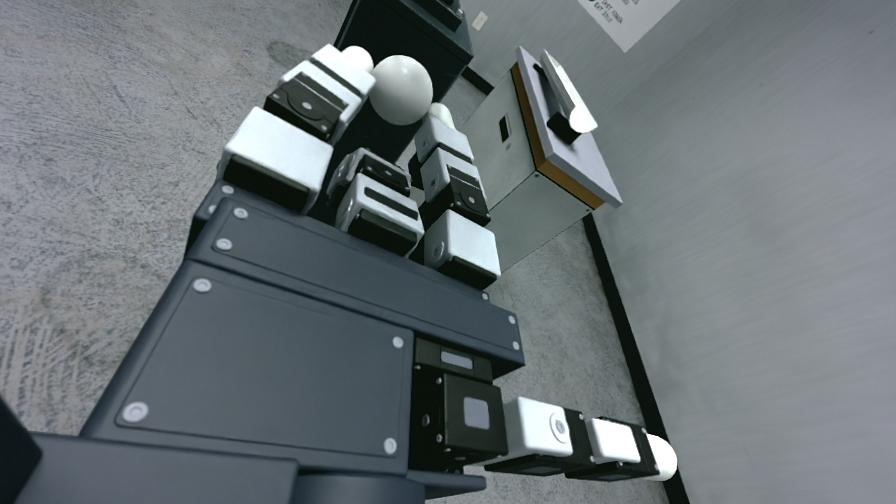

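Scene clock: 558.07 s.
Joint torques (N m): arm1=[0.21 -15.68 10.18 0.35 -0.13 0.09] | arm2=[-0.32 -13.51 13.34 -0.38 0.22 0.06] | arm3=[-2.32 -15.5 7.66 1.13 -0.08 -0.07] | arm4=[0.62 -11.99 13.08 0.08 0.02 -0.28]
Motor temperatures (°C): arm1=[23 29 44 18 20 18] | arm2=[21 31 41 18 19 18] | arm3=[21 35 47 18 19 19] | arm4=[22 37 47 22 18 20]
Heat: arm1: hottest joint3_rad 44 °C; arm2: hottest joint3_rad 41 °C; arm3: hottest joint3_rad 47 °C; arm4: hottest joint3_rad 47 °C.
move: arm1 done; arm2 done; arm3 done; arm4 done
Joint velocities: within noise
arm1.joint_positions: joint1_rad=-1.607 joint2_rad=+1.481 joint3_rad=+1.508 joint4_rad=-1.585 joint5_rad=-0.107 joint6_rad=+1.524 hand_index_mcp=+0.750 hand_index_abd=+0.177 hand_index_pip=+0.574 hand_index_dip=+0.695 hand_middle_mcp=+0.754 hand_middle_abd=-0.146 hand_middle_pip=+0.578 hand_middle_dip=+0.698 hand_ring_mcp=-0.465 hand_ring_abd=+0.000 hand_ring_pip=-0.737 hand_ring_dip=+0.703 hand_thumb_cmc=+0.715 hand_thumb_axl=+0.677 hand_thumb_mcp=-0.487 hand_thumb_ipl=+0.168 hand_current_limit=+0.400 hand_speed=-0.600
arm1.joint_status: all done
arm1.hand_state: goal,goal,goal,goal,goal,goal,goal,goal,goal,goal,goal,goal,goal,goal,overload,goal
arm1.index_mcp_current_ma: 0
arm1.index_abd_current_ma: 0
arm1.index_pip_current_ma: 0
arm1.index_dip_current_ma: 0
arm1.middle_mcp_current_ma: 0
arm1.middle_abd_current_ma: 0
arm1.middle_pip_current_ma: 0
arm1.middle_dip_current_ma: 0
arm1.ring_mcp_current_ma: 5
arm1.ring_abd_current_ma: 0
arm1.ring_pip_current_ma: 0
arm1.ring_dip_current_ma: 0
arm1.thumb_cmc_current_ma: 0
arm1.thumb_axl_current_ma: 0
arm1.thumb_mcp_current_ma: 0
arm1.thumb_ipl_current_ma: 0
arm1.hand_goal_index_mcp: 0.754
arm1.hand_goal_index_abd: 0.180
arm1.hand_goal_index_pip: 0.576
arm1.hand_goal_index_dip: 0.696
arm1.hand_goal_middle_mcp: 0.754
arm1.hand_goal_middle_abd: -0.150
arm1.hand_goal_middle_pip: 0.576
arm1.hand_goal_middle_dip: 0.696
arm1.hand_goal_ring_mcp: -0.480
arm1.hand_goal_ring_abd: 0.000
arm1.hand_goal_ring_pip: -0.740
arm1.hand_goal_ring_dip: 0.700
arm1.hand_goal_thumb_cmc: 0.714
arm1.hand_goal_thumb_axl: 0.678
arm1.hand_goal_thumb_mcp: 0.226
arm1.hand_goal_thumb_ipl: 0.168
arm1.hand: x=-1.9559 y=+0.0315 z=+1.0938 quat_wxyz=(-0.057, +0.997, +0.050, -0.001) (m; scene frame)
arm1.hand_target: x=-1.9570 y=+0.0349 z=+1.0983 quat_wxyz=(-0.059, +0.997, +0.050, +0.012) (m; scene frame)
arm1.hand_status: not commanded
arm2.joint_positions: joint1_rad=+0.005 joint2_rad=+1.477 joint3_rad=+1.455 joint4_rad=-1.490 joint5_rad=-0.001 joint6_rad=+0.003 hand_index_mcp=+0.756 hand_index_abd=-0.171 hand_index_pip=+0.578 hand_index_dip=+0.696 hand_middle_mcp=+0.997 hand_middle_abd=+0.001 hand_middle_pip=+0.999 hand_middle_dip=+0.997 hand_ring_mcp=+0.756 hand_ring_abd=+0.154 hand_ring_pip=+0.578 hand_ring_dip=+0.697 hand_thumb_cmc=+0.717 hand_thumb_axl=+0.677 hand_thumb_mcp=+0.224 hand_thumb_ipl=+0.168 hand_current_limit=+0.700 hand_speed=-0.600
arm2.joint_status: all done
arm2.hand_state: goal,blocked,goal,goal,goal,goal,goal,goal,goal,blocked,goal,goal,goal,goal,goal,goal
arm2.index_mcp_current_ma: 0
arm2.index_abd_current_ma: 468
arm2.index_pip_current_ma: 0
arm2.index_dip_current_ma: 0
arm2.middle_mcp_current_ma: 0
arm2.middle_abd_current_ma: 0
arm2.middle_pip_current_ma: 0
arm2.middle_dip_current_ma: 0
arm2.ring_mcp_current_ma: 0
arm2.ring_abd_current_ma: -467
arm2.ring_pip_current_ma: 0
arm2.ring_dip_current_ma: 0
arm2.thumb_cmc_current_ma: 0
arm2.thumb_axl_current_ma: 0
arm2.thumb_mcp_current_ma: 0
arm2.thumb_ipl_current_ma: 0
arm2.hand_goal_index_mcp: 0.754
arm2.hand_goal_index_abd: -0.450
arm2.hand_goal_index_pip: 0.576
arm2.hand_goal_index_dip: 0.696
arm2.hand_goal_middle_mcp: 1.000
arm2.hand_goal_middle_abd: 0.000
arm2.hand_goal_middle_pip: 1.000
arm2.hand_goal_middle_dip: 1.000
arm2.hand_goal_ring_mcp: 0.754
arm2.hand_goal_ring_abd: 0.460
arm2.hand_goal_ring_pip: 0.576
arm2.hand_goal_ring_dip: 0.696
arm2.hand_goal_thumb_cmc: 0.714
arm2.hand_goal_thumb_axl: 0.678
arm2.hand_goal_thumb_mcp: 0.226
arm2.hand_goal_thumb_ipl: 0.168
arm2.hand: x=-0.8122 y=+0.4803 z=+1.1560 quat_wxyz=(+0.005, -0.020, +0.999, +0.033) (m; scene frame)
arm2.hand_target: x=-0.8099 y=+0.4860 z=+1.1858 quat_wxyz=(+0.006, -0.019, +0.998, +0.059) (m; scene frame)
arm2.hand_status: not commanded
arm3.joint_positions: joint1_rad=-1.494 joint2_rad=+1.771 joint3_rad=+1.894 joint4_rad=-1.612 joint5_rad=+0.001 joint6_rad=+1.543 hand_index_mcp=+0.754 hand_index_abd=-0.001 hand_index_pip=+0.576 hand_index_dip=+0.696 hand_middle_mcp=+0.996 hand_middle_abd=+0.001 hand_middle_pip=+0.999 hand_middle_dip=+0.997 hand_ring_mcp=+0.755 hand_ring_abd=+0.004 hand_ring_pip=+0.578 hand_ring_dip=+0.699 hand_thumb_cmc=+0.716 hand_thumb_axl=+0.677 hand_thumb_mcp=+0.224 hand_thumb_ipl=+0.168 hand_current_limit=+0.400 hand_speed=-0.600
arm3.joint_status: all done
arm3.hand_state: goal,goal,goal,goal,goal,goal,goal,goal,goal,goal,goal,goal,goal,goal,goal,goal
arm3.index_mcp_current_ma: 0
arm3.index_abd_current_ma: -2
arm3.index_pip_current_ma: 1
arm3.index_dip_current_ma: 1
arm3.middle_mcp_current_ma: -8
arm3.middle_abd_current_ma: 1
arm3.middle_pip_current_ma: -2
arm3.middle_dip_current_ma: -5
arm3.ring_mcp_current_ma: 2
arm3.ring_abd_current_ma: 6
arm3.ring_pip_current_ma: 4
arm3.ring_dip_current_ma: 6
arm3.thumb_cmc_current_ma: 3
arm3.thumb_axl_current_ma: -1
arm3.thumb_mcp_current_ma: -6
arm3.thumb_ipl_current_ma: 0
arm3.hand_goal_index_mcp: 0.754
arm3.hand_goal_index_abd: 0.000
arm3.hand_goal_index_pip: 0.576
arm3.hand_goal_index_dip: 0.696
arm3.hand_goal_middle_mcp: 1.000
arm3.hand_goal_middle_abd: 0.000
arm3.hand_goal_middle_pip: 1.000
arm3.hand_goal_middle_dip: 1.000
arm3.hand_goal_ring_mcp: 0.754
arm3.hand_goal_ring_abd: 0.000
arm3.hand_goal_ring_pip: 0.576
arm3.hand_goal_ring_dip: 0.696
arm3.hand_goal_thumb_cmc: 0.714
arm3.hand_goal_thumb_axl: 0.678
arm3.hand_goal_thumb_mcp: 0.226
arm3.hand_goal_thumb_ipl: 0.168
arm3.hand: x=+1.3361 y=-0.1271 z=+1.1124 quat_wxyz=(-0.006, +0.997, +0.064, +0.038) (m; scene frame)
arm3.hand_target: x=+1.3377 y=-0.1304 z=+1.1258 quat_wxyz=(-0.007, +0.996, +0.067, +0.058) (m; scene frame)
arm3.hand_status: not commanded
arm4.joint_positions: joint1_rad=+0.000 joint2_rad=+1.478 joint3_rad=+1.431 joint4_rad=-1.493 joint5_rad=+0.002 joint6_rad=+0.011 hand_index_mcp=+0.755 hand_index_abd=-0.194 hand_index_pip=+0.578 hand_index_dip=+0.696 hand_middle_mcp=+0.997 hand_middle_abd=+0.000 hand_middle_pip=+0.999 hand_middle_dip=+0.997 hand_ring_mcp=+0.756 hand_ring_abd=+0.152 hand_ring_pip=+0.579 hand_ring_dip=+0.696 hand_thumb_cmc=+0.717 hand_thumb_axl=+0.677 hand_thumb_mcp=+0.224 hand_thumb_ipl=+0.168 hand_current_limit=+0.700 hand_speed=-0.600
arm4.joint_status: all done
arm4.hand_state: goal,blocked,goal,goal,goal,goal,goal,goal,goal,blocked,goal,goal,goal,goal,goal,goal
arm4.index_mcp_current_ma: 0
arm4.index_abd_current_ma: 467
arm4.index_pip_current_ma: 1
arm4.index_dip_current_ma: 0
arm4.middle_mcp_current_ma: -2
arm4.middle_abd_current_ma: 0
arm4.middle_pip_current_ma: -1
arm4.middle_dip_current_ma: -2
arm4.ring_mcp_current_ma: 2
arm4.ring_abd_current_ma: -467
arm4.ring_pip_current_ma: 2
arm4.ring_dip_current_ma: 0
arm4.thumb_cmc_current_ma: 2
arm4.thumb_axl_current_ma: 0
arm4.thumb_mcp_current_ma: -2
arm4.thumb_ipl_current_ma: 0
arm4.hand_goal_index_mcp: 0.754
arm4.hand_goal_index_abd: -0.450
arm4.hand_goal_index_pip: 0.576
arm4.hand_goal_index_dip: 0.696
arm4.hand_goal_middle_mcp: 1.000
arm4.hand_goal_middle_abd: 0.000
arm4.hand_goal_middle_pip: 1.000
arm4.hand_goal_middle_dip: 1.000
arm4.hand_goal_ring_mcp: 0.754
arm4.hand_goal_ring_abd: 0.460
arm4.hand_goal_ring_pip: 0.576
arm4.hand_goal_ring_dip: 0.696
arm4.hand_goal_thumb_cmc: 0.714
arm4.hand_goal_thumb_axl: 0.678
arm4.hand_goal_thumb_mcp: 0.226
arm4.hand_goal_thumb_ipl: 0.168
arm4.hand: x=+2.4265 y=+0.5904 z=+1.1445 quat_wxyz=(+0.000, -0.009, +1.000, +0.014) (m; scene frame)
arm4.hand_target: x=+2.4250 y=+0.6031 z=+1.1861 quat_wxyz=(-0.002, -0.015, +0.998, +0.054) (m; scene frame)
arm4.hand_status: not commanded
pictures: arm2_cam_wrist, arm4_cam_wrist
camera_calibration:
arm2_cam_wrist: T_world_to_cam=[[0.78583, 0.613998, 0.0740155, 0.294522], [0.382674, -0.57677, 0.721732, -0.303685], [0.485832, -0.538834, -0.688204, 1.57111], [0, 0, 0, 1]] pos_world=[-0.878527, 0.490576, 1.27863]
arm4_cam_wrist: T_world_to_cam=[[0.777888, 0.626834, 0.0443723, -2.27707], [0.414055, -0.564388, 0.71416, -1.53954], [0.472703, -0.537164, -0.698575, 0.0962692], [0, 0, 0, 1]] pos_world=[2.36325, 0.610163, 1.26777]

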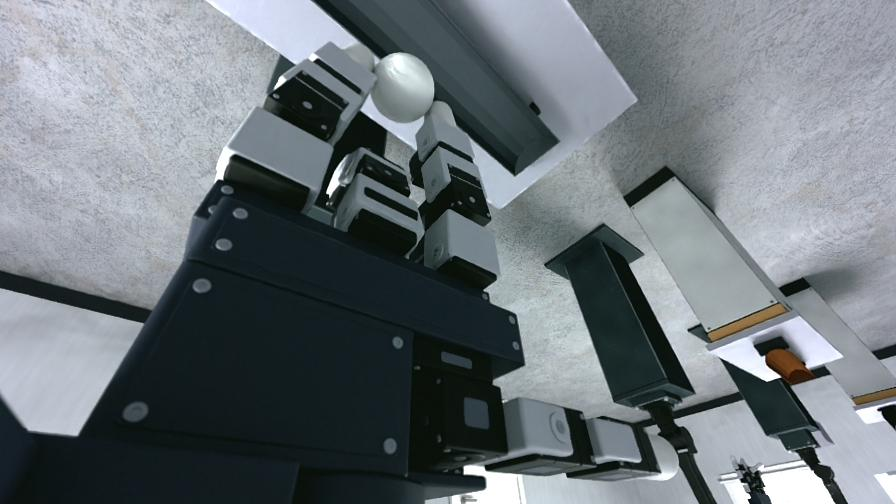

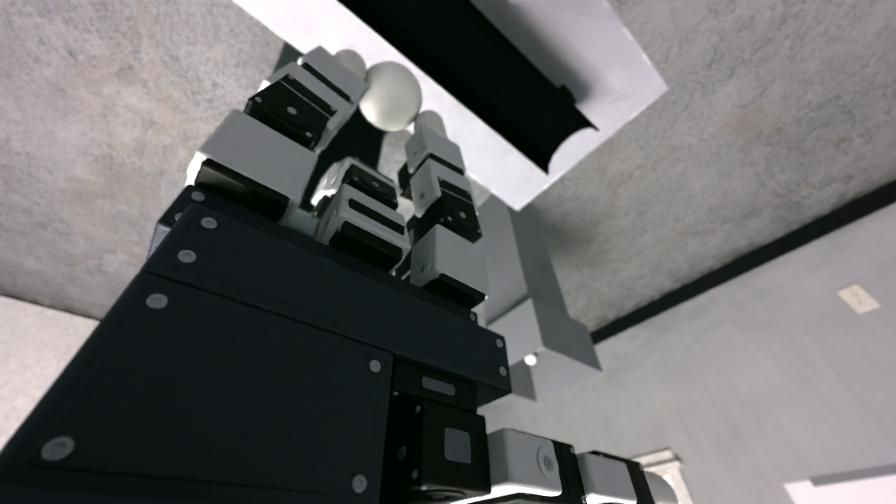

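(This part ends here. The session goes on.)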